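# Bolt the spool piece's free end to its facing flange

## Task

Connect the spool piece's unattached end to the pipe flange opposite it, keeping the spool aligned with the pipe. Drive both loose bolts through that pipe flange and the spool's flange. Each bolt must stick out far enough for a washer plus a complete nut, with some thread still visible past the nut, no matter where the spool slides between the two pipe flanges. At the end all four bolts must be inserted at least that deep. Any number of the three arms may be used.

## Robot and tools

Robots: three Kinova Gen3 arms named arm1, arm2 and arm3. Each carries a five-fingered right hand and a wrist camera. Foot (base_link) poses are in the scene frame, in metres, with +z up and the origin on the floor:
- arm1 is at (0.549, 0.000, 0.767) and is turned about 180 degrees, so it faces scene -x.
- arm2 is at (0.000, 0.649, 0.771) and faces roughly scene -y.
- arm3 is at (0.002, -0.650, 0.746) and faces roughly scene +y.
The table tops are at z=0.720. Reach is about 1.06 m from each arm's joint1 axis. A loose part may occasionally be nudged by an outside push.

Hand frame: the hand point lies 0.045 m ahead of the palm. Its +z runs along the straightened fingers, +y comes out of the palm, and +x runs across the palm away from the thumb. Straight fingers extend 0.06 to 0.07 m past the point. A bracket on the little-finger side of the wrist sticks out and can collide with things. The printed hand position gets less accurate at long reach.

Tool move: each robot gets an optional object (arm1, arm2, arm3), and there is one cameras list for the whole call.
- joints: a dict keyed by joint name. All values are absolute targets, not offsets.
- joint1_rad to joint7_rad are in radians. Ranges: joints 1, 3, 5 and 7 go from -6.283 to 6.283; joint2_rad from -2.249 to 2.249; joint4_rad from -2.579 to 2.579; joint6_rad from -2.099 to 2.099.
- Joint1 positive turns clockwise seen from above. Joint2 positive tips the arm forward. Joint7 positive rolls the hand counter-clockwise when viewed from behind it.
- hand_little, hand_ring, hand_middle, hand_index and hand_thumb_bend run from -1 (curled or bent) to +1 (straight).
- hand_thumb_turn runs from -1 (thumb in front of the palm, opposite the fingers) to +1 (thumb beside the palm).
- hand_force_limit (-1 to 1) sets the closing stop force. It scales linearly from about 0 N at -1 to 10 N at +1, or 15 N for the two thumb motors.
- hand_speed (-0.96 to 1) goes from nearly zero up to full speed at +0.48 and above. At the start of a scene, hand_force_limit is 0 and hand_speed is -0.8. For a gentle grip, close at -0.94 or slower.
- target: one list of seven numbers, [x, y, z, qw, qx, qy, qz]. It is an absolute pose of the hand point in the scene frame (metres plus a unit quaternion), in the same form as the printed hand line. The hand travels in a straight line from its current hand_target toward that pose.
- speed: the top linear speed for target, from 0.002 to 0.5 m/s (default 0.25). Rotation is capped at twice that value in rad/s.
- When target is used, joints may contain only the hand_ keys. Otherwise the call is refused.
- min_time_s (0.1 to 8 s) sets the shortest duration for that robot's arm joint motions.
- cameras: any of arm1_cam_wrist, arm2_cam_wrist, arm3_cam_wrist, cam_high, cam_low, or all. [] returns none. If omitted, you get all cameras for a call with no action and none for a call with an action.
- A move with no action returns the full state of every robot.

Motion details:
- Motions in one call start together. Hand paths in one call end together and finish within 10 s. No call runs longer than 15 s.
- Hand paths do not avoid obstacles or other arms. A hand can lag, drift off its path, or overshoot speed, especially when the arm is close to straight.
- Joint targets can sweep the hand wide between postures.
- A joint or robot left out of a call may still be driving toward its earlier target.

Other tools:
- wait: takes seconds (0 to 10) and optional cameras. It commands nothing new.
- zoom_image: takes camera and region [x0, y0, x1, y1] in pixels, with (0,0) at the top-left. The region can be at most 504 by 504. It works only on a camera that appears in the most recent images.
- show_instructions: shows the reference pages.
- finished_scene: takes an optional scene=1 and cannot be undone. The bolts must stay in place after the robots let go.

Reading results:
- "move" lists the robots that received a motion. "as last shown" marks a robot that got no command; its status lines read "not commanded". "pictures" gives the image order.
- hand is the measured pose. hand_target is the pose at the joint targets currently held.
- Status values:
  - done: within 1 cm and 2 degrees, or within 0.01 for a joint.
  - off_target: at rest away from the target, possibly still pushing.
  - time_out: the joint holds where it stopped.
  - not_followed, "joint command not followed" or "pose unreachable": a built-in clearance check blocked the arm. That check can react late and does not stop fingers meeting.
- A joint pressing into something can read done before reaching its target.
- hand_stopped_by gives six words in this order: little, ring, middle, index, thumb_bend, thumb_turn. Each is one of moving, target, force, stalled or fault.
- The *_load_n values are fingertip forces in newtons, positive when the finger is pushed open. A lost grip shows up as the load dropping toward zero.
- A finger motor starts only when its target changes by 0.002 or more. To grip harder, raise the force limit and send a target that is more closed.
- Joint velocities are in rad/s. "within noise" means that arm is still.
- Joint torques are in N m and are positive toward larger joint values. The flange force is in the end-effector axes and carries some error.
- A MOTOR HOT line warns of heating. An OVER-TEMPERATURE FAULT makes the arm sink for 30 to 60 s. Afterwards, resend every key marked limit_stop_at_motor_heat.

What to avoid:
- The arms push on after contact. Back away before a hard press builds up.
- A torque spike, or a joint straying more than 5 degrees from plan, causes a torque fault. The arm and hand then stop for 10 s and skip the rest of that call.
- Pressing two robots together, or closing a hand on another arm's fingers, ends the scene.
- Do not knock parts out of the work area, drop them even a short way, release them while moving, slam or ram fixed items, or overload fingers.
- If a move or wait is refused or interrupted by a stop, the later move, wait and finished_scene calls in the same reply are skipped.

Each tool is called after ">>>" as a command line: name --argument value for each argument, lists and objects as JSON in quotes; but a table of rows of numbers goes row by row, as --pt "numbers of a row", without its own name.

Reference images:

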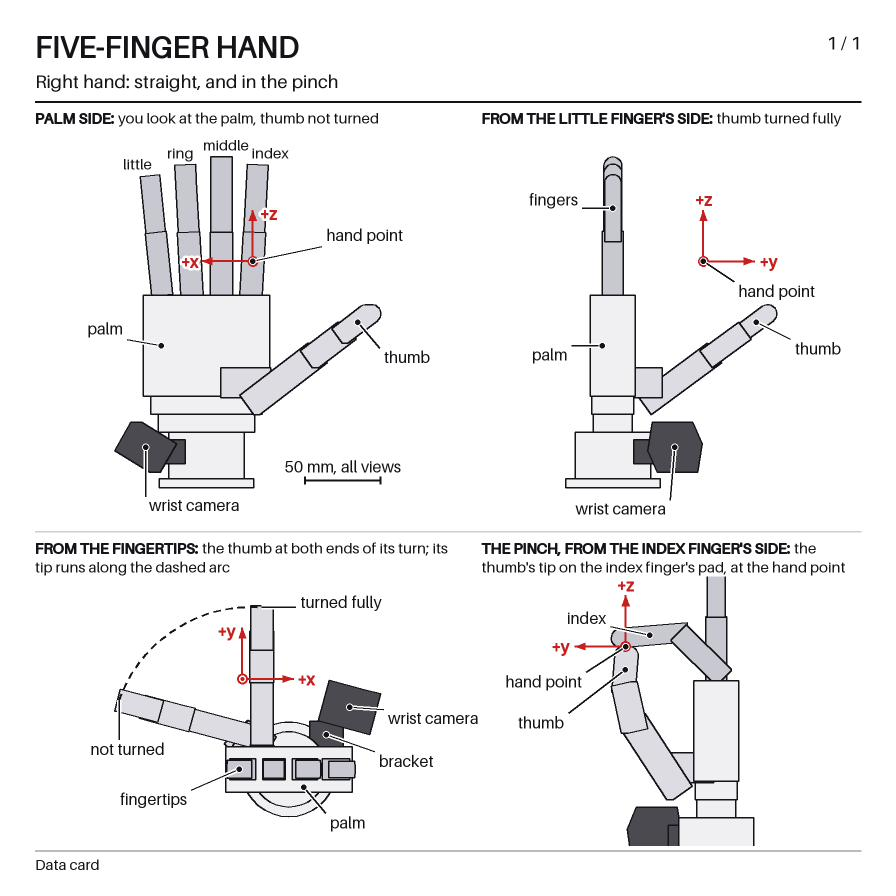

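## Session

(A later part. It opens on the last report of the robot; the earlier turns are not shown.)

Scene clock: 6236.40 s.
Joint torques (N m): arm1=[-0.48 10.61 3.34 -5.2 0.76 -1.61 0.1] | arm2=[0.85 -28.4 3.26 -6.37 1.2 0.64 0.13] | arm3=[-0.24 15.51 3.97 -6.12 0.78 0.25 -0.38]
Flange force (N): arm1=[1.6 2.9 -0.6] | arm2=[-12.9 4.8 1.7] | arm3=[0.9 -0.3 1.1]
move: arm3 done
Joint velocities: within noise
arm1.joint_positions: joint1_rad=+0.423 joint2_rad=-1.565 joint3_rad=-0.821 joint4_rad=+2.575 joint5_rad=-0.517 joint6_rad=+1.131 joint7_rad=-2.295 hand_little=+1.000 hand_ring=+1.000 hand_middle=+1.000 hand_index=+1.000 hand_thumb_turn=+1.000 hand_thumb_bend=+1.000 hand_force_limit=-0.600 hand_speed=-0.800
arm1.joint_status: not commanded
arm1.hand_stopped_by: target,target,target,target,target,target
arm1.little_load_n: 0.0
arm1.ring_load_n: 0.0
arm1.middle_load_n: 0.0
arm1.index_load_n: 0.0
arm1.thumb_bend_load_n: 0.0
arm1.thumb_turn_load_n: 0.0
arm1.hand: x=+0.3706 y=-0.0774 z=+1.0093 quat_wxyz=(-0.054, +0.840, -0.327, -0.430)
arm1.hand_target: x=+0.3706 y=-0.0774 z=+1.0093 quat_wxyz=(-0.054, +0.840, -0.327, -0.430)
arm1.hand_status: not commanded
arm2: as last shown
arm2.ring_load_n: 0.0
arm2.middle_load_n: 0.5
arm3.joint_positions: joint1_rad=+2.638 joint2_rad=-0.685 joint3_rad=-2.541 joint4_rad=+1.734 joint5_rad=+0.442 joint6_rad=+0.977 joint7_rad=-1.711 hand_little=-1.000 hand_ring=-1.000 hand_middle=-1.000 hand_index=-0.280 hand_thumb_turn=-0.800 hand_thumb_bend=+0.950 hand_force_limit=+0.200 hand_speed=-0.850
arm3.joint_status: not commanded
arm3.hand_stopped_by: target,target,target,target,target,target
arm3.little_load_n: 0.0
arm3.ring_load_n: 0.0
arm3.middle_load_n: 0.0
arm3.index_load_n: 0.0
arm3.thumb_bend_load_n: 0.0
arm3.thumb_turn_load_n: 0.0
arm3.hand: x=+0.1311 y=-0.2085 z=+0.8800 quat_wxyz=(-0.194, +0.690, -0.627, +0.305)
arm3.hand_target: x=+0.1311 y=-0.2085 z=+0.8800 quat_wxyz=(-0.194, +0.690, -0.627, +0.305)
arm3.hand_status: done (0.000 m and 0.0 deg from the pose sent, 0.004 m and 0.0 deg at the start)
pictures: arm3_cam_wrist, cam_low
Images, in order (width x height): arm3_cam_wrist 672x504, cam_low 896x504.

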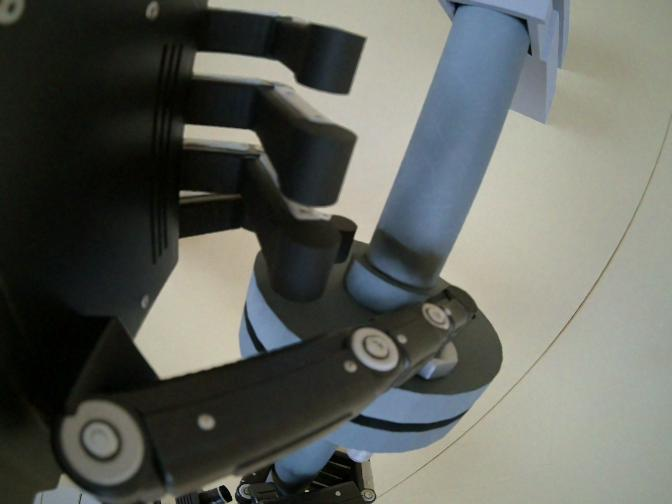

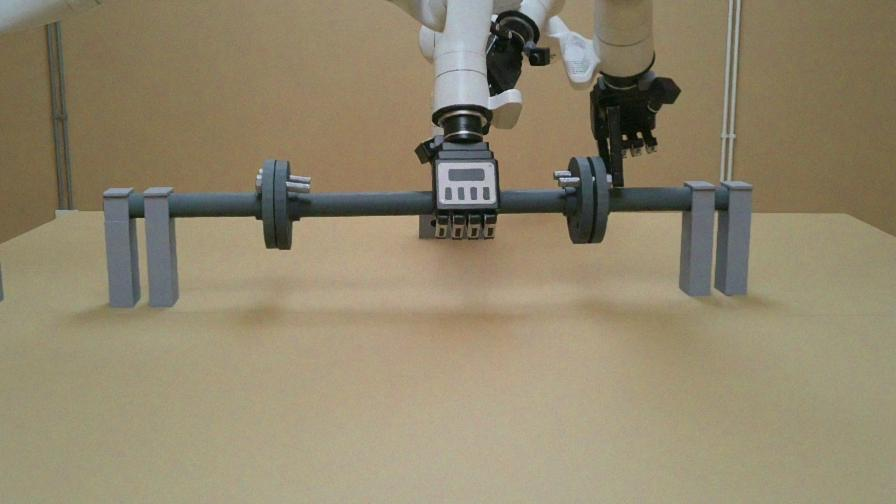

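>>> move --arm3 '{"target":[0.1308,-0.2060,0.8800,0.1940,-0.6904,0.6267,-0.3048],"speed":0.01}'

>>> move --arm3 '{"target":[0.1306,-0.2040,0.8800,0.1940,-0.6904,0.6267,-0.3048],"speed":0.01}' --cameras '["cam_low","arm3_cam_wrist"]'

>>> zoom_image --camera "cam_low" --region '[550, 145, 660, 225]'

Scene clock: 6249.57 s.
Joint torques (N m): arm1=[-0.51 10.56 3.22 -5.21 0.74 -1.61 0.15] | arm2=[0.91 -28.44 3.29 -6.42 1.23 0.64 0.11] | arm3=[-0.24 15.65 3.93 -6.17 0.78 0.19 -0.4]
Flange force (N): arm1=[1.1 2.6 -0.9] | arm2=[-12.8 4.8 1.7] | arm3=[0.9 -0.3 1.1]
move: arm3 done
Joint velocities: within noise
arm1, arm2: as last shown
arm1.thumb_bend_load_n: -0.5
arm1.thumb_turn_load_n: -0.5
arm2.middle_load_n: 0.0
arm2.index_load_n: 0.5
arm3.joint_positions: joint1_rad=+2.641 joint2_rad=-0.689 joint3_rad=-2.543 joint4_rad=+1.725 joint5_rad=+0.440 joint6_rad=+0.981 joint7_rad=-1.708 hand_little=-1.000 hand_ring=-1.000 hand_middle=-1.000 hand_index=-0.280 hand_thumb_turn=-0.800 hand_thumb_bend=+0.950 hand_force_limit=+0.200 hand_speed=-0.850
arm3.joint_status: not commanded
arm3.hand_stopped_by: target,target,target,target,target,target
arm3.little_load_n: 0.0
arm3.ring_load_n: 0.0
arm3.middle_load_n: 0.0
arm3.index_load_n: 0.0
arm3.thumb_bend_load_n: 0.0
arm3.thumb_turn_load_n: 0.0
arm3.hand: x=+0.1308 y=-0.2060 z=+0.8800 quat_wxyz=(-0.194, +0.690, -0.627, +0.305)
arm3.hand_target: x=+0.1308 y=-0.2060 z=+0.8800 quat_wxyz=(-0.194, +0.690, -0.627, +0.305)
arm3.hand_status: done (0.000 m and 0.0 deg from the pose sent, 0.003 m and 0.0 deg at the start)
pictures: none

Scene clock: 6250.53 s.
Joint torques (N m): arm1=[-0.57 10.59 3.23 -5.14 0.7 -1.61 0.11] | arm2=[0.95 -28.45 3.31 -6.38 1.21 0.66 0.09] | arm3=[-0.39 16.19 3.95 -8.18 0.88 -0.8 -0.76]
Flange force (N): arm1=[1.1 2.8 -1.1] | arm2=[-13.1 4.9 1.7] | arm3=[4.9 0.6 1.5]
move: arm3 done
Joint velocities: within noise
arm1, arm2: as last shown
arm1.thumb_bend_load_n: 0.0
arm1.thumb_turn_load_n: 0.0
arm2.index_load_n: 0.0
arm3.joint_positions: joint1_rad=+2.643 joint2_rad=-0.692 joint3_rad=-2.544 joint4_rad=+1.718 joint5_rad=+0.438 joint6_rad=+0.984 joint7_rad=-1.706 hand_little=-1.000 hand_ring=-1.000 hand_middle=-1.000 hand_index=-0.280 hand_thumb_turn=-0.800 hand_thumb_bend=+0.950 hand_force_limit=+0.200 hand_speed=-0.850
arm3.joint_status: not commanded
arm3.hand_stopped_by: target,target,target,target,target,target
arm3.little_load_n: 0.0
arm3.ring_load_n: 0.0
arm3.middle_load_n: 0.0
arm3.index_load_n: 0.0
arm3.thumb_bend_load_n: 0.0
arm3.thumb_turn_load_n: -6.0
arm3.hand: x=+0.1306 y=-0.2040 z=+0.8800 quat_wxyz=(-0.194, +0.690, -0.627, +0.305)
arm3.hand_target: x=+0.1306 y=-0.2040 z=+0.8800 quat_wxyz=(-0.194, +0.690, -0.627, +0.305)
arm3.hand_status: done (0.000 m and 0.0 deg from the pose sent, 0.002 m and 0.0 deg at the start)
pictures: arm3_cam_wrist, cam_low
Images, in order (width x height): arm3_cam_wrist 672x504, cam_low 896x504.

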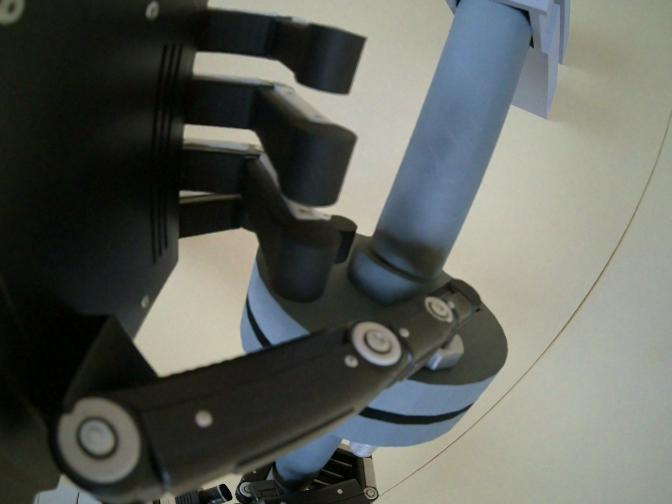

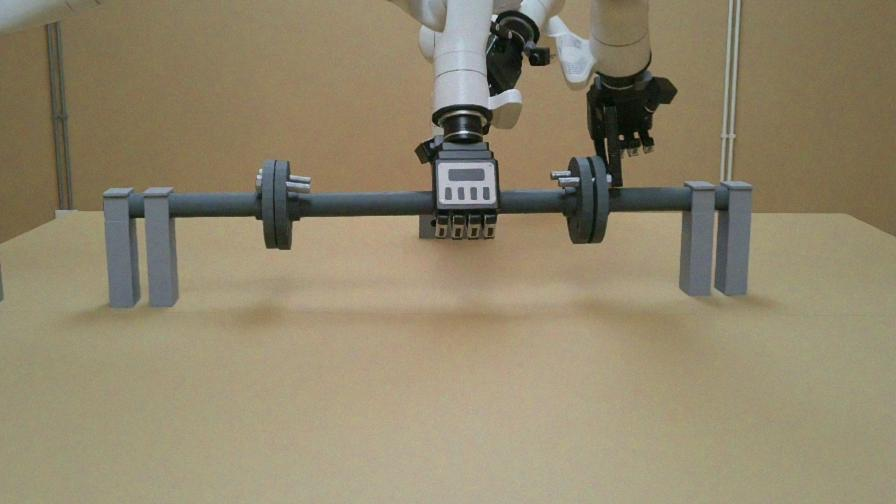

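Scaled by 4.582 from the camera's image (finer frame: 1280x720).

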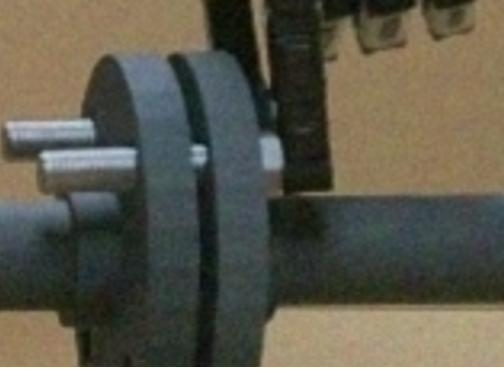

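>>> move --arm3 '{"target":[0.1312,-0.2090,0.8800,0.1940,-0.6904,0.6267,-0.3048],"speed":0.02}'

>>> move --arm3 '{"joints":{"hand_thumb_bend":0.45,"hand_speed":-0.8}}' --cameras '["cam_low","arm3_cam_wrist"]'

>>> zoom_image --camera "arm3_cam_wrist" --region '[230, 200, 520, 460]'

>>> zoom_image --camera "cam_low" --region '[540, 150, 640, 200]'

Scene clock: 6265.53 s.
Joint torques (N m): arm1=[-0.56 10.53 3.21 -5.2 0.79 -1.57 0.08] | arm2=[0.87 -28.45 3.22 -6.32 1.21 0.66 0.09] | arm3=[-0.17 15.54 4.03 -5.98 0.79 0.3 -0.37]
Flange force (N): arm1=[0.9 3.0 -0.4] | arm2=[-13.5 4.8 1.7] | arm3=[0.5 -0.2 1.1]
move: arm3 done
Joint velocities: within noise
arm1: as last shown
arm2.joint_positions: joint1_rad=-0.116 joint2_rad=+1.187 joint3_rad=-0.394 joint4_rad=+0.776 joint5_rad=+0.832 joint6_rad=+1.426 joint7_rad=-2.025 hand_little=-0.892 hand_ring=-0.814 hand_middle=-0.812 hand_index=-0.829 hand_thumb_turn=-1.000 hand_thumb_bend=+1.000 hand_force_limit=-0.100 hand_speed=-0.940
arm2.joint_status: not commanded
arm2.hand_stopped_by: force,force,force,force,target,target
arm2.little_load_n: 4.5
arm2.ring_load_n: 0.0
arm2.middle_load_n: 0.0
arm2.index_load_n: 0.0
arm2.thumb_bend_load_n: 0.0
arm2.thumb_turn_load_n: 0.0
arm2.hand: x=+0.0829 y=-0.0460 z=+0.7954 quat_wxyz=(+0.159, -0.649, -0.723, +0.177)
arm2.hand_target: x=+0.0829 y=-0.0460 z=+0.7954 quat_wxyz=(+0.159, -0.649, -0.723, +0.177)
arm2.hand_status: not commanded
arm3.joint_positions: joint1_rad=+2.638 joint2_rad=-0.685 joint3_rad=-2.540 joint4_rad=+1.736 joint5_rad=+0.443 joint6_rad=+0.976 joint7_rad=-1.711 hand_little=-1.000 hand_ring=-1.000 hand_middle=-1.000 hand_index=-0.280 hand_thumb_turn=-0.800 hand_thumb_bend=+0.950 hand_force_limit=+0.200 hand_speed=-0.850
arm3.joint_status: not commanded
arm3.hand_stopped_by: target,target,target,target,target,target
arm3.little_load_n: 0.0
arm3.ring_load_n: 0.0
arm3.middle_load_n: 0.0
arm3.index_load_n: 0.0
arm3.thumb_bend_load_n: 0.0
arm3.thumb_turn_load_n: 0.0
arm3.hand: x=+0.1312 y=-0.2090 z=+0.8800 quat_wxyz=(-0.194, +0.690, -0.627, +0.305)
arm3.hand_target: x=+0.1312 y=-0.2090 z=+0.8800 quat_wxyz=(-0.194, +0.690, -0.627, +0.305)
arm3.hand_status: done (0.000 m and 0.0 deg from the pose sent, 0.005 m and 0.0 deg at the start)
pictures: none

Scene clock: 6267.77 s.
Joint torques (N m): arm1=[-0.6 10.57 3.2 -5.18 0.74 -1.58 0.14] | arm2=[0.84 -28.38 3.21 -6.32 1.19 0.69 0.08] | arm3=[-0.17 15.55 3.98 -5.95 0.8 0.36 -0.36]
Flange force (N): arm1=[0.9 2.9 -0.7] | arm2=[-13.2 4.7 1.7] | arm3=[0.4 -0.2 1.2]
move: arm3 done
Joint velocities: within noise
arm1, arm2: as last shown
arm1.index_load_n: -0.5
arm1.thumb_bend_load_n: -0.5
arm2.little_load_n: 4.0
arm2.index_load_n: 0.5
arm3.joint_positions: joint1_rad=+2.638 joint2_rad=-0.685 joint3_rad=-2.540 joint4_rad=+1.736 joint5_rad=+0.443 joint6_rad=+0.976 joint7_rad=-1.711 hand_little=-1.000 hand_ring=-1.000 hand_middle=-1.000 hand_index=-0.280 hand_thumb_turn=-0.800 hand_thumb_bend=+0.451 hand_force_limit=+0.200 hand_speed=-0.800
arm3.joint_status: all done
arm3.hand_stopped_by: target,target,target,target,target,target
arm3.little_load_n: 0.0
arm3.ring_load_n: 0.0
arm3.middle_load_n: 0.0
arm3.index_load_n: 0.0
arm3.thumb_bend_load_n: 1.0
arm3.thumb_turn_load_n: 0.5
arm3.hand: x=+0.1312 y=-0.2090 z=+0.8800 quat_wxyz=(-0.194, +0.690, -0.627, +0.305)
arm3.hand_target: x=+0.1312 y=-0.2090 z=+0.8800 quat_wxyz=(-0.194, +0.690, -0.627, +0.305)
arm3.hand_status: not commanded
pictures: arm3_cam_wrist, cam_low
Images, in order (width x height): arm3_cam_wrist 672x504, cam_low 896x504.

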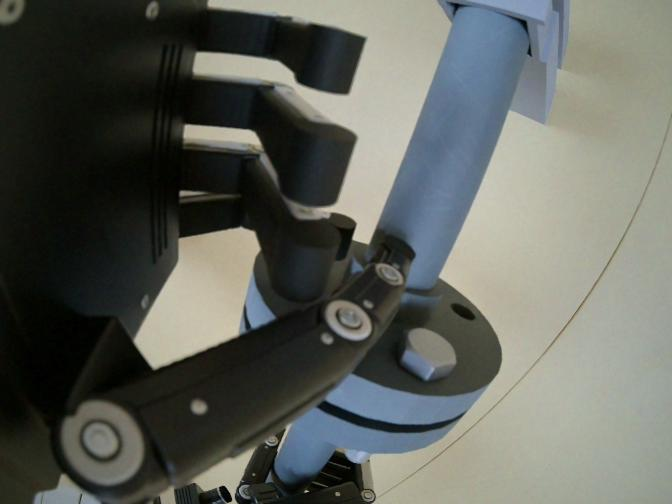

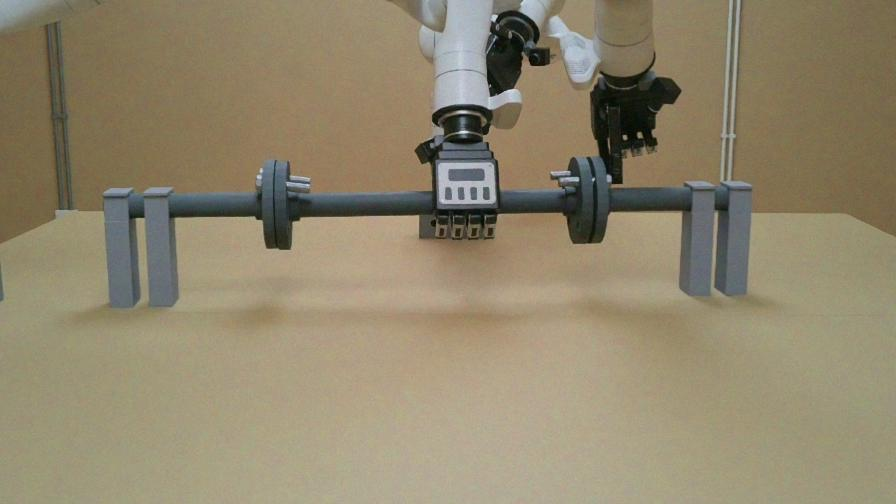

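Scaled by 1.738 from the camera's image (finer frame: 960x720).

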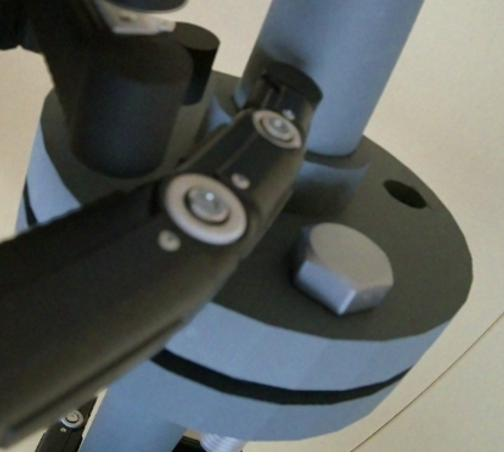

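Scaled by 5.040 from the camera's image (finer frame: 1280x720).

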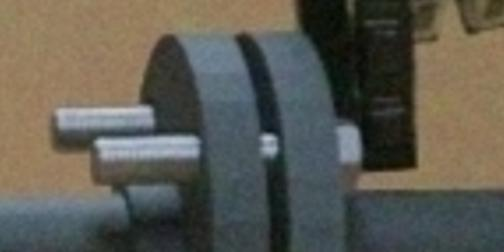

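>>> move --arm3 '{"target":[0.1307,-0.2050,0.8800,0.1940,-0.6904,0.6267,-0.3048],"speed":0.01}'

>>> move --arm3 '{"target":[0.1306,-0.2035,0.8800,0.1940,-0.6904,0.6267,-0.3048],"speed":0.008}' --cameras '["cam_low","arm3_cam_wrist"]'

>>> zoom_image --camera "cam_low" --region '[540, 150, 640, 200]'

Scene clock: 6281.10 s.
Joint torques (N m): arm1=[-0.6 10.64 3.29 -5.18 0.77 -1.57 0.13] | arm2=[0.84 -28.41 3.21 -6.29 1.19 0.66 0.1] | arm3=[-0.21 15.62 4.05 -6.03 0.83 0.32 -0.4]
Flange force (N): arm1=[1.4 3.1 -0.4] | arm2=[-13.5 4.8 1.7] | arm3=[0.6 -0.3 1.1]
move: arm3 done
Joint velocities: within noise
arm1, arm2: as last shown
arm1.index_load_n: 0.5
arm1.thumb_bend_load_n: 0.0
arm2.little_load_n: 4.5
arm2.index_load_n: 0.0
arm3.joint_positions: joint1_rad=+2.642 joint2_rad=-0.691 joint3_rad=-2.543 joint4_rad=+1.722 joint5_rad=+0.439 joint6_rad=+0.982 joint7_rad=-1.707 hand_little=-1.000 hand_ring=-1.000 hand_middle=-1.000 hand_index=-0.280 hand_thumb_turn=-0.800 hand_thumb_bend=+0.451 hand_force_limit=+0.200 hand_speed=-0.800
arm3.joint_status: not commanded
arm3.hand_stopped_by: target,target,target,target,target,target
arm3.little_load_n: 0.0
arm3.ring_load_n: 0.0
arm3.middle_load_n: 0.0
arm3.index_load_n: 0.0
arm3.thumb_bend_load_n: 1.0
arm3.thumb_turn_load_n: 0.5
arm3.hand: x=+0.1307 y=-0.2050 z=+0.8800 quat_wxyz=(-0.194, +0.690, -0.627, +0.305)
arm3.hand_target: x=+0.1307 y=-0.2050 z=+0.8800 quat_wxyz=(-0.194, +0.690, -0.627, +0.305)
arm3.hand_status: done (0.000 m and 0.0 deg from the pose sent, 0.004 m and 0.0 deg at the start)
pictures: none

Scene clock: 6282.07 s.
Joint torques (N m): arm1=[-0.58 10.65 3.3 -5.2 0.74 -1.58 0.1] | arm2=[0.79 -28.43 3.14 -6.32 1.15 0.6 0.1] | arm3=[-0.64 16.07 3.73 -8.02 0.9 -0.79 -0.55]
Flange force (N): arm1=[1.4 2.9 -0.5] | arm2=[-13.5 4.7 1.7] | arm3=[4.7 0.3 1.5]
move: arm3 done
Joint velocities: within noise
arm1, arm2: as last shown
arm1.index_load_n: 0.0
arm3.joint_positions: joint1_rad=+2.644 joint2_rad=-0.693 joint3_rad=-2.545 joint4_rad=+1.716 joint5_rad=+0.438 joint6_rad=+0.985 joint7_rad=-1.706 hand_little=-1.000 hand_ring=-1.000 hand_middle=-1.000 hand_index=-0.280 hand_thumb_turn=-0.800 hand_thumb_bend=+0.451 hand_force_limit=+0.200 hand_speed=-0.800
arm3.joint_status: not commanded
arm3.hand_stopped_by: target,target,target,target,target,target
arm3.little_load_n: 0.0
arm3.ring_load_n: 0.0
arm3.middle_load_n: 0.0
arm3.index_load_n: 0.0
arm3.thumb_bend_load_n: 1.0
arm3.thumb_turn_load_n: 0.5
arm3.hand: x=+0.1306 y=-0.2035 z=+0.8800 quat_wxyz=(-0.194, +0.690, -0.627, +0.305)
arm3.hand_target: x=+0.1306 y=-0.2035 z=+0.8800 quat_wxyz=(-0.194, +0.690, -0.627, +0.305)
arm3.hand_status: done (0.000 m and 0.0 deg from the pose sent, 0.002 m and 0.0 deg at the start)
pictures: arm3_cam_wrist, cam_low
Images, in order (width x height): arm3_cam_wrist 672x504, cam_low 896x504.

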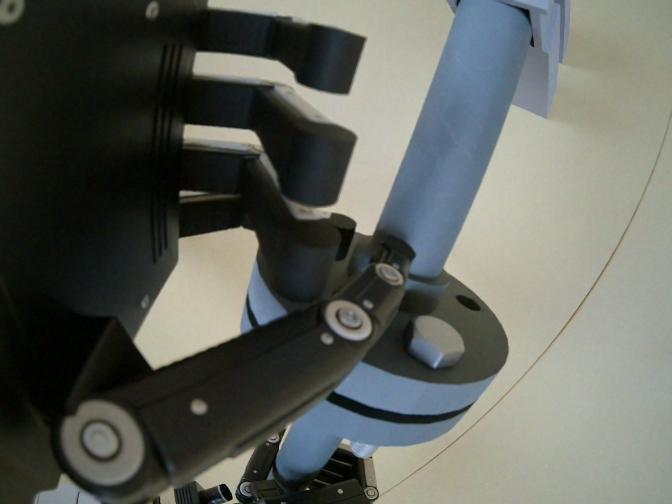

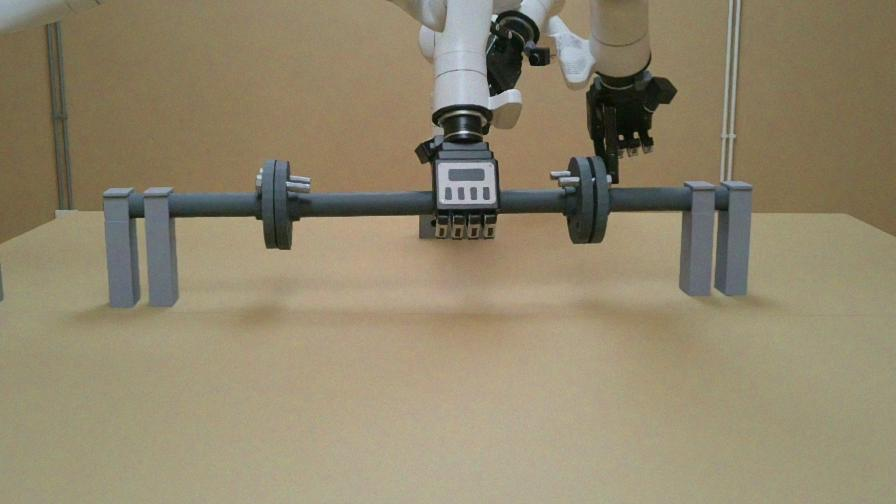

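Scaled by 5.040 from the camera's image (finer frame: 1280x720).

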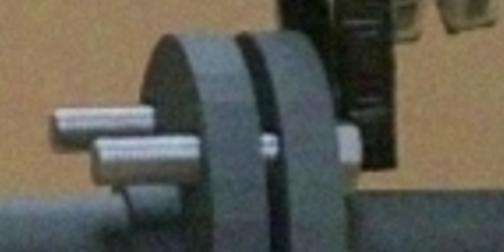

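>>> move --arm3 '{"target":[0.1340,-0.2350,0.8830,0.1940,-0.6904,0.6267,-0.3048],"speed":0.04}'

>>> move --arm3 '{"target":[0.1500,-0.2700,0.9500,0.1940,-0.6904,0.6267,-0.3048],"speed":0.1}'

>>> move --arm3 '{"target":[0.0500,-0.3600,0.9900,0.2546,-0.6994,0.6275,-0.2285],"speed":0.2}' --cameras '["cam_low","cam_high","arm3_cam_wrist","arm1_cam_wrist"]'

>>> zoom_image --camera "cam_high" --region '[475, 170, 535, 230]'

>>> zoom_image --camera "cam_low" --region '[540, 145, 640, 250]'

>>> zoom_image --camera "cam_low" --region '[240, 145, 340, 250]'

Scene clock: 6294.43 s.
Joint torques (N m): arm1=[-0.44 10.59 3.24 -5.25 0.76 -1.58 0.13] | arm2=[0.89 -28.38 3.27 -6.38 1.2 0.64 0.12] | arm3=[-0.15 14.41 3.78 -5.88 0.74 0.38 -0.37]
Flange force (N): arm1=[1.3 2.5 -0.7] | arm2=[-12.8 4.8 1.6] | arm3=[0.8 -0.1 1.3]
move: arm3 done
Joint velocities: within noise
arm1, arm2: as last shown
arm2.index_load_n: 0.5
arm3.joint_positions: joint1_rad=+2.609 joint2_rad=-0.639 joint3_rad=-2.517 joint4_rad=+1.823 joint5_rad=+0.468 joint6_rad=+0.942 joint7_rad=-1.735 hand_little=-1.000 hand_ring=-1.000 hand_middle=-1.000 hand_index=-0.280 hand_thumb_turn=-0.800 hand_thumb_bend=+0.451 hand_force_limit=+0.200 hand_speed=-0.800
arm3.joint_status: not commanded
arm3.hand_stopped_by: target,target,target,target,target,target
arm3.little_load_n: 0.5
arm3.ring_load_n: 0.0
arm3.middle_load_n: 0.0
arm3.index_load_n: 0.0
arm3.thumb_bend_load_n: 1.0
arm3.thumb_turn_load_n: 0.5
arm3.hand: x=+0.1340 y=-0.2350 z=+0.8830 quat_wxyz=(-0.194, +0.690, -0.627, +0.305)
arm3.hand_target: x=+0.1340 y=-0.2350 z=+0.8830 quat_wxyz=(-0.194, +0.690, -0.627, +0.305)
arm3.hand_status: done (0.000 m and 0.0 deg from the pose sent, 0.032 m and 0.0 deg at the start)
pictures: none

Scene clock: 6295.73 s.
Joint torques (N m): arm1=[-0.49 10.56 3.3 -5.16 0.72 -1.56 0.14] | arm2=[0.91 -28.39 3.22 -6.29 1.22 0.65 0.07] | arm3=[-0.22 12.01 2.99 -6.93 0.9 0.26 -0.41]
Flange force (N): arm1=[1.1 2.8 -0.7] | arm2=[-13.7 4.8 1.5] | arm3=[0.5 0.0 1.6]
move: arm3 done
Joint velocities: within noise
arm1.joint_positions: joint1_rad=+0.423 joint2_rad=-1.565 joint3_rad=-0.821 joint4_rad=+2.575 joint5_rad=-0.517 joint6_rad=+1.131 joint7_rad=-2.295 hand_little=+1.000 hand_ring=+1.000 hand_middle=+1.000 hand_index=+1.000 hand_thumb_turn=+1.000 hand_thumb_bend=+1.000 hand_force_limit=-0.600 hand_speed=-0.800
arm1.joint_status: not commanded
arm1.hand_stopped_by: target,target,target,target,target,target
arm1.little_load_n: 0.0
arm1.ring_load_n: -0.5
arm1.middle_load_n: 0.0
arm1.index_load_n: 0.0
arm1.thumb_bend_load_n: 0.0
arm1.thumb_turn_load_n: 0.0
arm1.hand: x=+0.3706 y=-0.0774 z=+1.0093 quat_wxyz=(-0.054, +0.840, -0.327, -0.430)
arm1.hand_target: x=+0.3706 y=-0.0774 z=+1.0093 quat_wxyz=(-0.054, +0.840, -0.327, -0.430)
arm1.hand_status: not commanded
arm2: as last shown
arm2.middle_load_n: 0.5
arm2.index_load_n: 0.0
arm3.joint_positions: joint1_rad=+2.570 joint2_rad=-0.458 joint3_rad=-2.462 joint4_rad=+1.850 joint5_rad=+0.526 joint6_rad=+1.056 joint7_rad=-1.666 hand_little=-1.000 hand_ring=-1.000 hand_middle=-1.000 hand_index=-0.280 hand_thumb_turn=-0.800 hand_thumb_bend=+0.451 hand_force_limit=+0.200 hand_speed=-0.800
arm3.joint_status: not commanded
arm3.hand_stopped_by: target,target,target,target,target,target
arm3.little_load_n: 0.0
arm3.ring_load_n: 0.0
arm3.middle_load_n: 0.0
arm3.index_load_n: 0.0
arm3.thumb_bend_load_n: 1.5
arm3.thumb_turn_load_n: 0.5
arm3.hand: x=+0.1500 y=-0.2701 z=+0.9500 quat_wxyz=(-0.194, +0.690, -0.627, +0.305)
arm3.hand_target: x=+0.1500 y=-0.2700 z=+0.9500 quat_wxyz=(-0.194, +0.690, -0.627, +0.305)
arm3.hand_status: done (0.000 m and 0.0 deg from the pose sent, 0.077 m and 0.0 deg at the start)
pictures: none

Scene clock: 6297.03 s.
Joint torques (N m): arm1=[-0.62 10.61 3.22 -5.15 0.77 -1.57 0.12] | arm2=[0.85 -28.33 3.29 -6.36 1.21 0.63 0.09] | arm3=[-0.25 5.33 0.35 -7.03 0.8 0.56 -0.38]
Flange force (N): arm1=[1.1 3.1 -0.6] | arm2=[-12.9 4.7 1.6] | arm3=[-0.2 -0.2 2.0]
move: arm3 done
Joint velocities: within noise
arm1, arm2: as last shown
arm1.ring_load_n: 0.0
arm2.middle_load_n: 0.0
arm2.index_load_n: 0.5
arm3.joint_positions: joint1_rad=+2.107 joint2_rad=-0.042 joint3_rad=-2.540 joint4_rad=+2.135 joint5_rad=+0.667 joint6_rad=+1.281 joint7_rad=-2.156 hand_little=-1.000 hand_ring=-1.000 hand_middle=-1.000 hand_index=-0.280 hand_thumb_turn=-0.800 hand_thumb_bend=+0.451 hand_force_limit=+0.200 hand_speed=-0.800
arm3.joint_status: not commanded
arm3.hand_stopped_by: target,target,target,target,target,target
arm3.little_load_n: 0.0
arm3.ring_load_n: 0.0
arm3.middle_load_n: 0.0
arm3.index_load_n: 0.0
arm3.thumb_bend_load_n: 1.0
arm3.thumb_turn_load_n: 0.5
arm3.hand: x=+0.0500 y=-0.3600 z=+0.9900 quat_wxyz=(-0.255, +0.699, -0.628, +0.229)
arm3.hand_target: x=+0.0500 y=-0.3600 z=+0.9900 quat_wxyz=(-0.255, +0.699, -0.628, +0.229)
arm3.hand_status: done (0.000 m and 0.0 deg from the pose sent, 0.140 m and 11.2 deg at the start)
pictures: arm1_cam_wrist, arm3_cam_wrist, cam_high, cam_low
Images, in order (width x height): arm1_cam_wrist 672x504, arm3_cam_wrist 672x504, cam_high 896x504, cam_low 896x504.

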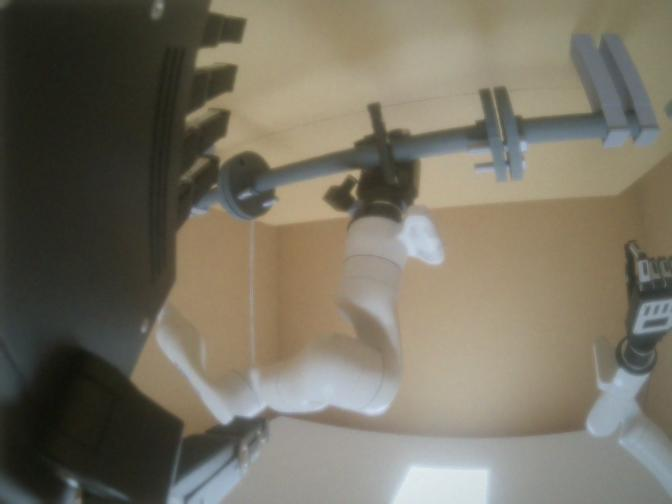

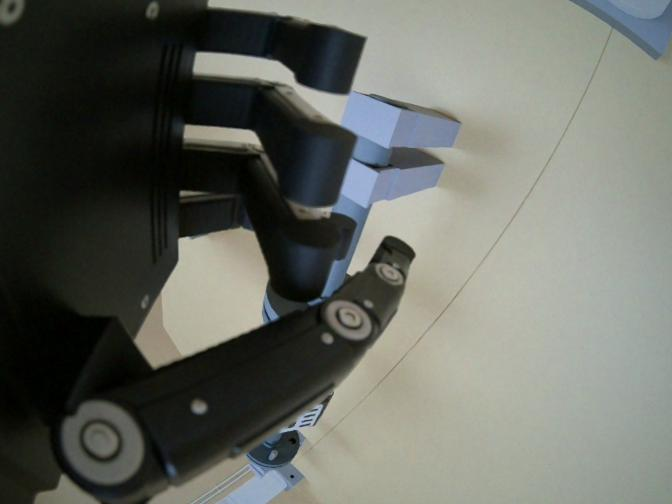

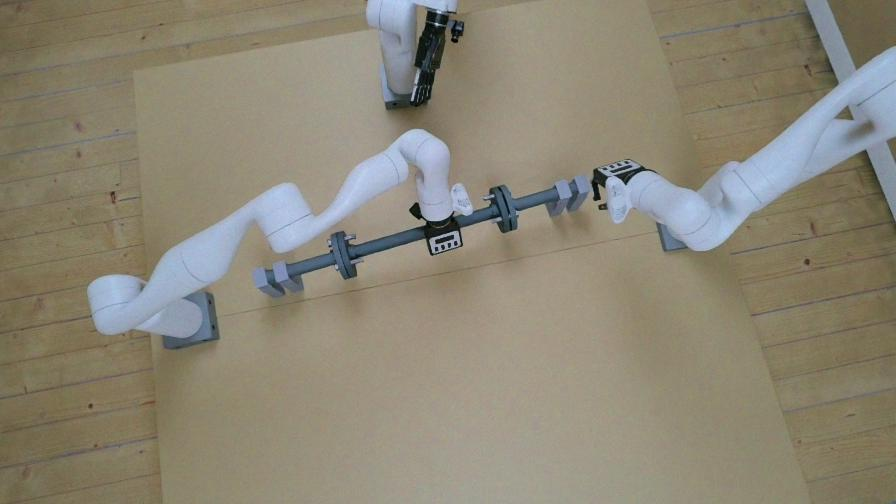

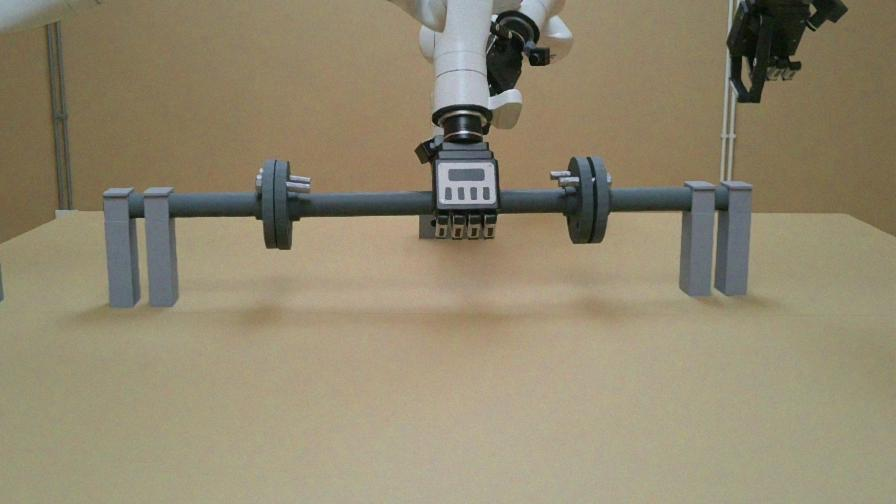

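Scaled by 8.400 from the camera's image (finer frame: 1280x720).

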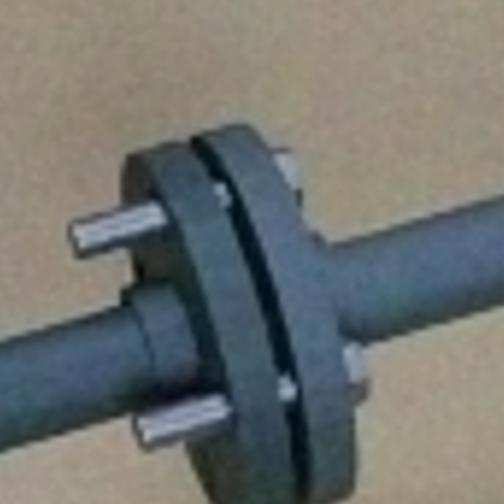

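Scaled by 4.800 from the camera's image (finer frame: 1280x720).

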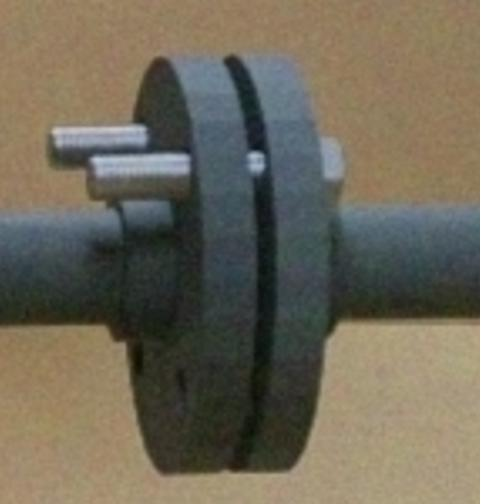

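Scaled by 4.800 from the camera's image (finer frame: 1280x720).

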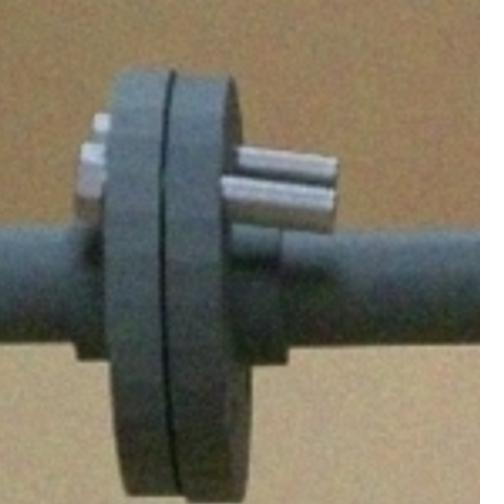

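>>> move --arm2 '{"target":[0.0829,-0.0460,0.7944,0.1588,-0.6486,-0.7230,0.1769],"speed":0.01}'

>>> move --arm2 '{"target":[0.0829,-0.0460,0.7934,0.1588,-0.6486,-0.7230,0.1769],"speed":0.01}' --cameras '["cam_low"]'

>>> zoom_image --camera "cam_low" --region '[540, 145, 640, 250]'

Scene clock: 6314.87 s.
Joint torques (N m): arm1=[-0.62 10.63 3.24 -5.2 0.69 -1.61 0.12] | arm2=[0.92 -28.07 3.3 -6.19 1.18 0.61 0.1] | arm3=[-0.21 5.27 0.47 -6.99 0.81 0.51 -0.37]
Flange force (N): arm1=[1.2 2.8 -0.8] | arm2=[-13.4 4.7 1.1] | arm3=[0.2 -0.2 1.4]
move: arm2 done
Joint velocities: within noise
arm1, arm3: as last shown
arm2.joint_positions: joint1_rad=-0.116 joint2_rad=+1.188 joint3_rad=-0.393 joint4_rad=+0.776 joint5_rad=+0.832 joint6_rad=+1.425 joint7_rad=-2.026 hand_little=-0.892 hand_ring=-0.814 hand_middle=-0.812 hand_index=-0.829 hand_thumb_turn=-1.000 hand_thumb_bend=+1.000 hand_force_limit=-0.100 hand_speed=-0.940
arm2.joint_status: not commanded
arm2.hand_stopped_by: force,force,force,force,target,target
arm2.little_load_n: 4.0
arm2.ring_load_n: 0.0
arm2.middle_load_n: 0.0
arm2.index_load_n: 0.0
arm2.thumb_bend_load_n: 0.0
arm2.thumb_turn_load_n: 0.0
arm2.hand: x=+0.0829 y=-0.0460 z=+0.7944 quat_wxyz=(+0.159, -0.649, -0.723, +0.177)
arm2.hand_target: x=+0.0829 y=-0.0460 z=+0.7944 quat_wxyz=(+0.159, -0.649, -0.723, +0.177)
arm2.hand_status: done (0.000 m and 0.0 deg from the pose sent, 0.001 m and 0.0 deg at the start)
arm3.hand: x=+0.0500 y=-0.3600 z=+0.9900 quat_wxyz=(-0.255, +0.699, -0.628, +0.228)
arm3.hand_target: x=+0.0500 y=-0.3600 z=+0.9900 quat_wxyz=(-0.255, +0.699, -0.628, +0.228)
pictures: none

Scene clock: 6315.83 s.
Joint torques (N m): arm1=[-0.57 10.7 3.23 -5.18 0.77 -1.6 0.11] | arm2=[0.96 -26.51 3.33 -5.67 1.06 0.41 0.05] | arm3=[-0.26 5.39 0.46 -7.02 0.84 0.54 -0.36]
Flange force (N): arm1=[1.6 2.8 -0.8] | arm2=[-13.3 3.6 -1.2] | arm3=[-0.2 0.1 1.8]
move: arm2 done
Joint velocities: within noise
arm1, arm3: as last shown
arm2.joint_positions: joint1_rad=-0.116 joint2_rad=+1.190 joint3_rad=-0.393 joint4_rad=+0.777 joint5_rad=+0.833 joint6_rad=+1.423 joint7_rad=-2.027 hand_little=-0.892 hand_ring=-0.814 hand_middle=-0.812 hand_index=-0.829 hand_thumb_turn=-1.000 hand_thumb_bend=+1.000 hand_force_limit=-0.100 hand_speed=-0.940
arm2.joint_status: not commanded
arm2.hand_stopped_by: force,force,force,force,target,target
arm2.little_load_n: 2.0
arm2.ring_load_n: 0.0
arm2.middle_load_n: 0.0
arm2.index_load_n: 0.0
arm2.thumb_bend_load_n: 0.0
arm2.thumb_turn_load_n: 0.0
arm2.hand: x=+0.0829 y=-0.0460 z=+0.7934 quat_wxyz=(+0.159, -0.649, -0.723, +0.177)
arm2.hand_target: x=+0.0829 y=-0.0460 z=+0.7934 quat_wxyz=(+0.159, -0.649, -0.723, +0.177)
arm2.hand_status: done (0.000 m and 0.0 deg from the pose sent, 0.001 m and 0.0 deg at the start)
arm3.thumb_bend_load_n: 1.5
Images, in order (width x height): cam_low 896x504.

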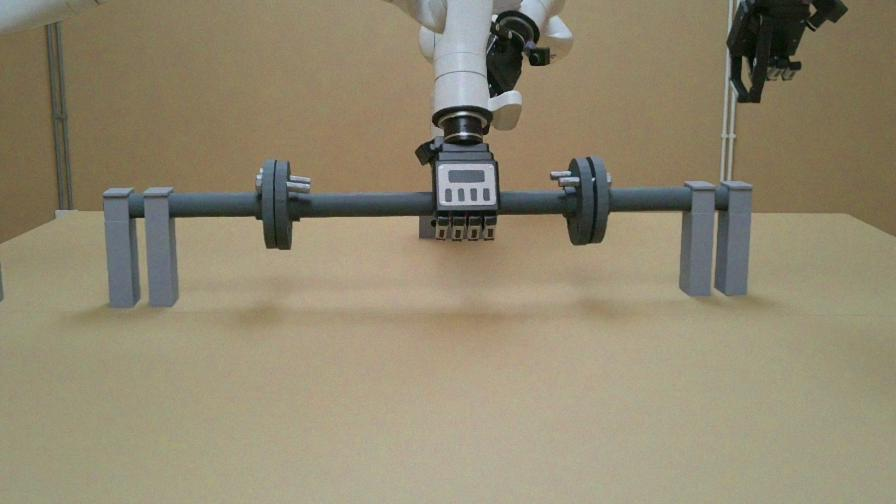

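Scaled by 4.800 from the camera's image (finer frame: 1280x720).

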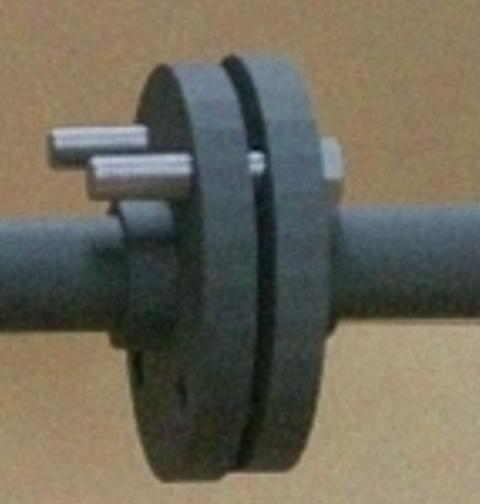

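>>> move --arm2 '{"target":[0.0829,-0.0460,0.7924,0.1588,-0.6486,-0.7230,0.1769],"speed":0.01}'

>>> move --arm2 '{"target":[0.0829,-0.0460,0.7914,0.1588,-0.6486,-0.7230,0.1769],"speed":0.01}' --cameras '["cam_low"]'

>>> zoom_image --camera "cam_low" --region '[540, 145, 640, 250]'

>>> zoom_image --camera "cam_low" --region '[240, 145, 340, 250]'

Scene clock: 6327.50 s.
Joint torques (N m): arm1=[-0.52 10.61 3.16 -5.09 0.75 -1.63 0.14] | arm2=[1.45 -23.7 3.58 -4.58 0.9 0.42 0.04] | arm3=[-0.3 5.37 0.46 -7.01 0.86 0.54 -0.38]
Flange force (N): arm1=[1.3 2.7 -1.4] | arm2=[-13.3 2.3 -5.1] | arm3=[-0.3 0.0 1.8]
move: arm2 done
Joint velocities: within noise
arm1, arm3: as last shown
arm1.thumb_bend_load_n: -0.5
arm2.joint_positions: joint1_rad=-0.116 joint2_rad=+1.191 joint3_rad=-0.393 joint4_rad=+0.778 joint5_rad=+0.833 joint6_rad=+1.422 joint7_rad=-2.028 hand_little=-0.892 hand_ring=-0.814 hand_middle=-0.812 hand_index=-0.829 hand_thumb_turn=-1.000 hand_thumb_bend=+1.000 hand_force_limit=-0.100 hand_speed=-0.940
arm2.joint_status: not commanded
arm2.hand_stopped_by: force,force,force,force,target,target
arm2.little_load_n: 0.0
arm2.ring_load_n: 0.0
arm2.middle_load_n: 0.0
arm2.index_load_n: 0.0
arm2.thumb_bend_load_n: 0.0
arm2.thumb_turn_load_n: 0.0
arm2.hand: x=+0.0829 y=-0.0460 z=+0.7924 quat_wxyz=(+0.159, -0.649, -0.723, +0.177)
arm2.hand_target: x=+0.0829 y=-0.0460 z=+0.7924 quat_wxyz=(+0.159, -0.649, -0.723, +0.177)
arm2.hand_status: done (0.000 m and 0.0 deg from the pose sent, 0.001 m and 0.0 deg at the start)
arm3.ring_load_n: 0.5
arm3.thumb_bend_load_n: 1.0
pictures: none

Scene clock: 6328.47 s.
Joint torques (N m): arm1=[-0.58 10.58 3.25 -5.16 0.78 -1.6 0.04] | arm2=[2.5 -21.44 4.23 -3.61 1.01 0.53 0.06] | arm3=[-0.19 5.39 0.46 -7.11 0.83 0.56 -0.37]
Flange force (N): arm1=[1.1 3.1 -0.5] | arm2=[-14.1 2.3 -8.8] | arm3=[0.0 0.2 2.0]
move: arm2 done
Joint velocities: within noise
arm1, arm3: as last shown
arm1.thumb_bend_load_n: 0.0
arm2.joint_positions: joint1_rad=-0.116 joint2_rad=+1.192 joint3_rad=-0.393 joint4_rad=+0.778 joint5_rad=+0.833 joint6_rad=+1.420 joint7_rad=-2.029 hand_little=-0.892 hand_ring=-0.814 hand_middle=-0.812 hand_index=-0.829 hand_thumb_turn=-1.000 hand_thumb_bend=+1.000 hand_force_limit=-0.100 hand_speed=-0.940
arm2.joint_status: not commanded
arm2.hand_stopped_by: force,force,force,force,target,target
arm2.little_load_n: 0.0
arm2.ring_load_n: 0.0
arm2.middle_load_n: 0.0
arm2.index_load_n: 0.0
arm2.thumb_bend_load_n: 0.0
arm2.thumb_turn_load_n: 0.0
arm2.hand: x=+0.0829 y=-0.0460 z=+0.7914 quat_wxyz=(+0.159, -0.649, -0.723, +0.177)
arm2.hand_target: x=+0.0829 y=-0.0460 z=+0.7914 quat_wxyz=(+0.159, -0.649, -0.723, +0.177)
arm2.hand_status: done (0.000 m and 0.0 deg from the pose sent, 0.001 m and 0.0 deg at the start)
arm3.ring_load_n: 0.0
Images, in order (width x height): cam_low 896x504.

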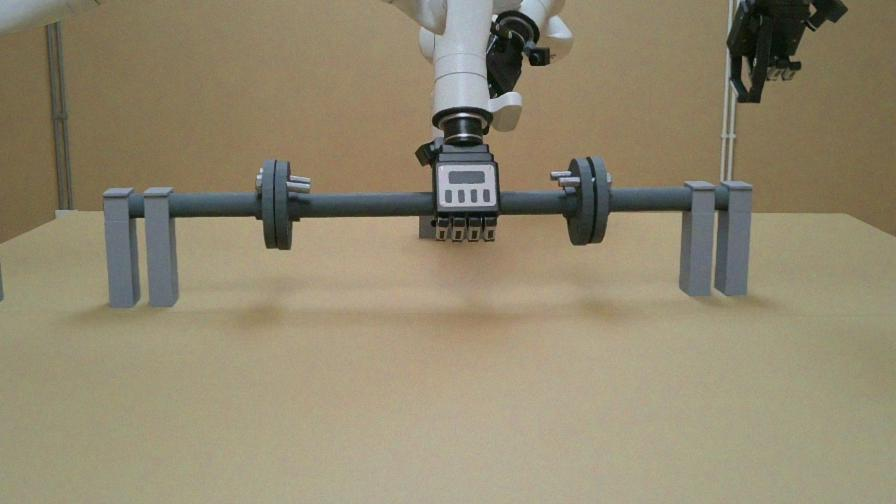

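Scaled by 4.800 from the camera's image (finer frame: 1280x720).

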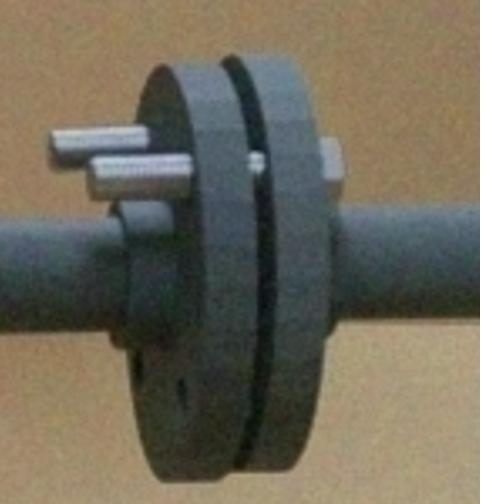

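Scaled by 4.800 from the camera's image (finer frame: 1280x720).

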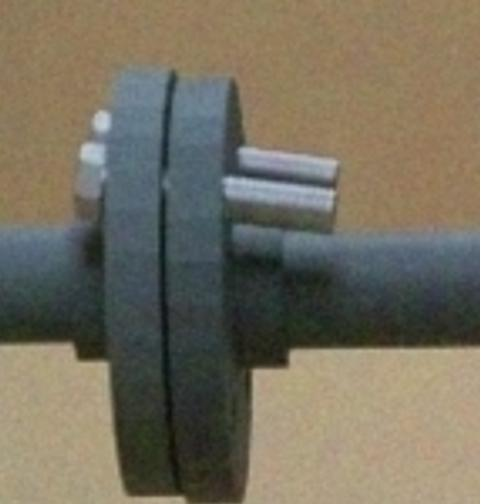

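>>> move --arm2 '{"target":[0.0829,-0.0460,0.7928,0.1588,-0.6486,-0.7230,0.1769],"speed":0.01}'

>>> move --arm2 '{"joints":{"hand_little":-0.75,"hand_ring":-0.7,"hand_middle":-0.7,"hand_index":-0.7,"hand_speed":-0.94}}' --cameras '["cam_low"]'

>>> zoom_image --camera "cam_low" --region '[540, 145, 640, 250]'

Scene clock: 6358.10 s.
Joint torques (N m): arm1=[-0.52 10.55 3.22 -5.14 0.81 -1.58 0.12] | arm2=[1.18 -25.76 3.44 -5.27 1.01 0.43 0.02] | arm3=[-0.22 5.35 0.39 -6.99 0.83 0.54 -0.35]
Flange force (N): arm1=[1.2 3.0 -0.7] | arm2=[-14.1 3.4 -2.4] | arm3=[-0.2 0.0 1.7]
move: arm2 done
Joint velocities: within noise
arm1, arm3: as last shown
arm2.joint_positions: joint1_rad=-0.116 joint2_rad=+1.190 joint3_rad=-0.393 joint4_rad=+0.777 joint5_rad=+0.833 joint6_rad=+1.422 joint7_rad=-2.027 hand_little=-0.892 hand_ring=-0.814 hand_middle=-0.812 hand_index=-0.829 hand_thumb_turn=-1.000 hand_thumb_bend=+1.000 hand_force_limit=-0.100 hand_speed=-0.940
arm2.joint_status: not commanded
arm2.hand_stopped_by: force,force,force,force,target,target
arm2.little_load_n: 0.5
arm2.ring_load_n: 0.0
arm2.middle_load_n: 0.0
arm2.index_load_n: 0.0
arm2.thumb_bend_load_n: 0.0
arm2.thumb_turn_load_n: 0.0
arm2.hand: x=+0.0829 y=-0.0460 z=+0.7928 quat_wxyz=(+0.159, -0.649, -0.723, +0.177)
arm2.hand_target: x=+0.0829 y=-0.0460 z=+0.7928 quat_wxyz=(+0.159, -0.649, -0.723, +0.177)
arm2.hand_status: done (0.000 m and 0.0 deg from the pose sent, 0.001 m and 0.0 deg at the start)
pictures: none

Scene clock: 6359.43 s.
Joint torques (N m): arm1=[-0.52 10.57 3.24 -5.19 0.75 -1.61 0.14] | arm2=[1.19 -25.62 3.4 -5.29 1 0.41 0.01] | arm3=[-0.24 5.3 0.42 -7 0.83 0.53 -0.37]
Flange force (N): arm1=[1.2 2.8 -0.8] | arm2=[-13.7 3.3 -2.5] | arm3=[0.0 -0.1 1.7]
move: arm2 done
Joint velocities: within noise
arm1, arm3: as last shown
arm2.joint_positions: joint1_rad=-0.116 joint2_rad=+1.190 joint3_rad=-0.393 joint4_rad=+0.777 joint5_rad=+0.833 joint6_rad=+1.422 joint7_rad=-2.027 hand_little=-0.750 hand_ring=-0.700 hand_middle=-0.700 hand_index=-0.700 hand_thumb_turn=-1.000 hand_thumb_bend=+1.000 hand_force_limit=-0.100 hand_speed=-0.940
arm2.joint_status: all done
arm2.hand_stopped_by: target,target,target,target,target,target
arm2.little_load_n: 0.0
arm2.ring_load_n: 0.0
arm2.middle_load_n: 0.0
arm2.index_load_n: 0.5
arm2.thumb_bend_load_n: 0.0
arm2.thumb_turn_load_n: 0.0
arm2.hand: x=+0.0829 y=-0.0460 z=+0.7928 quat_wxyz=(+0.159, -0.649, -0.723, +0.177)
arm2.hand_target: x=+0.0829 y=-0.0460 z=+0.7928 quat_wxyz=(+0.159, -0.649, -0.723, +0.177)
arm2.hand_status: not commanded
Images, in order (width x height): cam_low 896x504.

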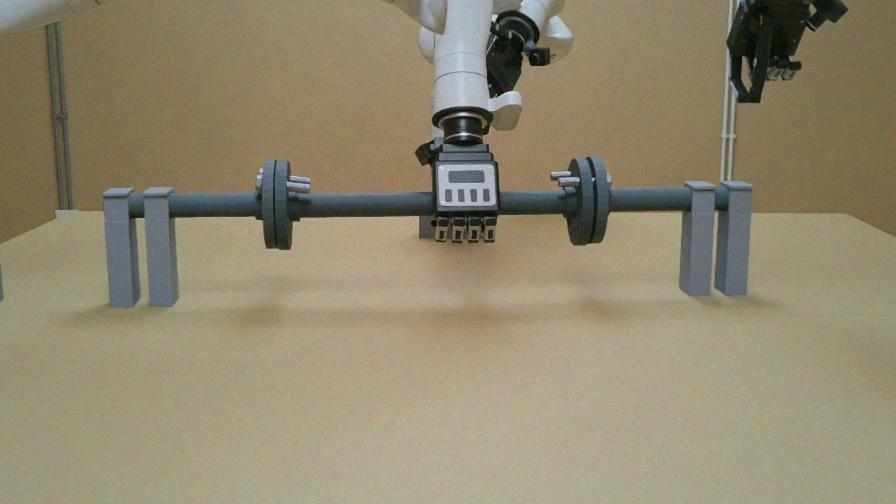

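Scaled by 4.800 from the camera's image (finer frame: 1280x720).

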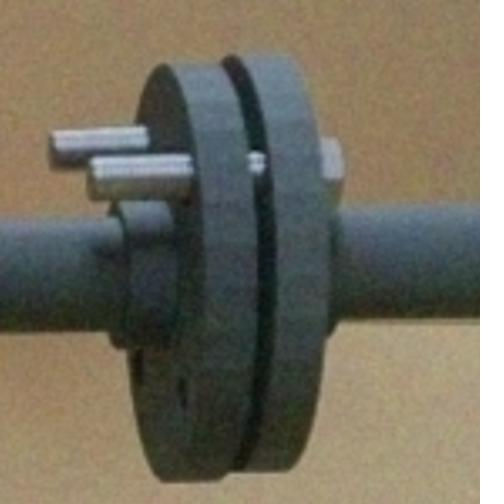

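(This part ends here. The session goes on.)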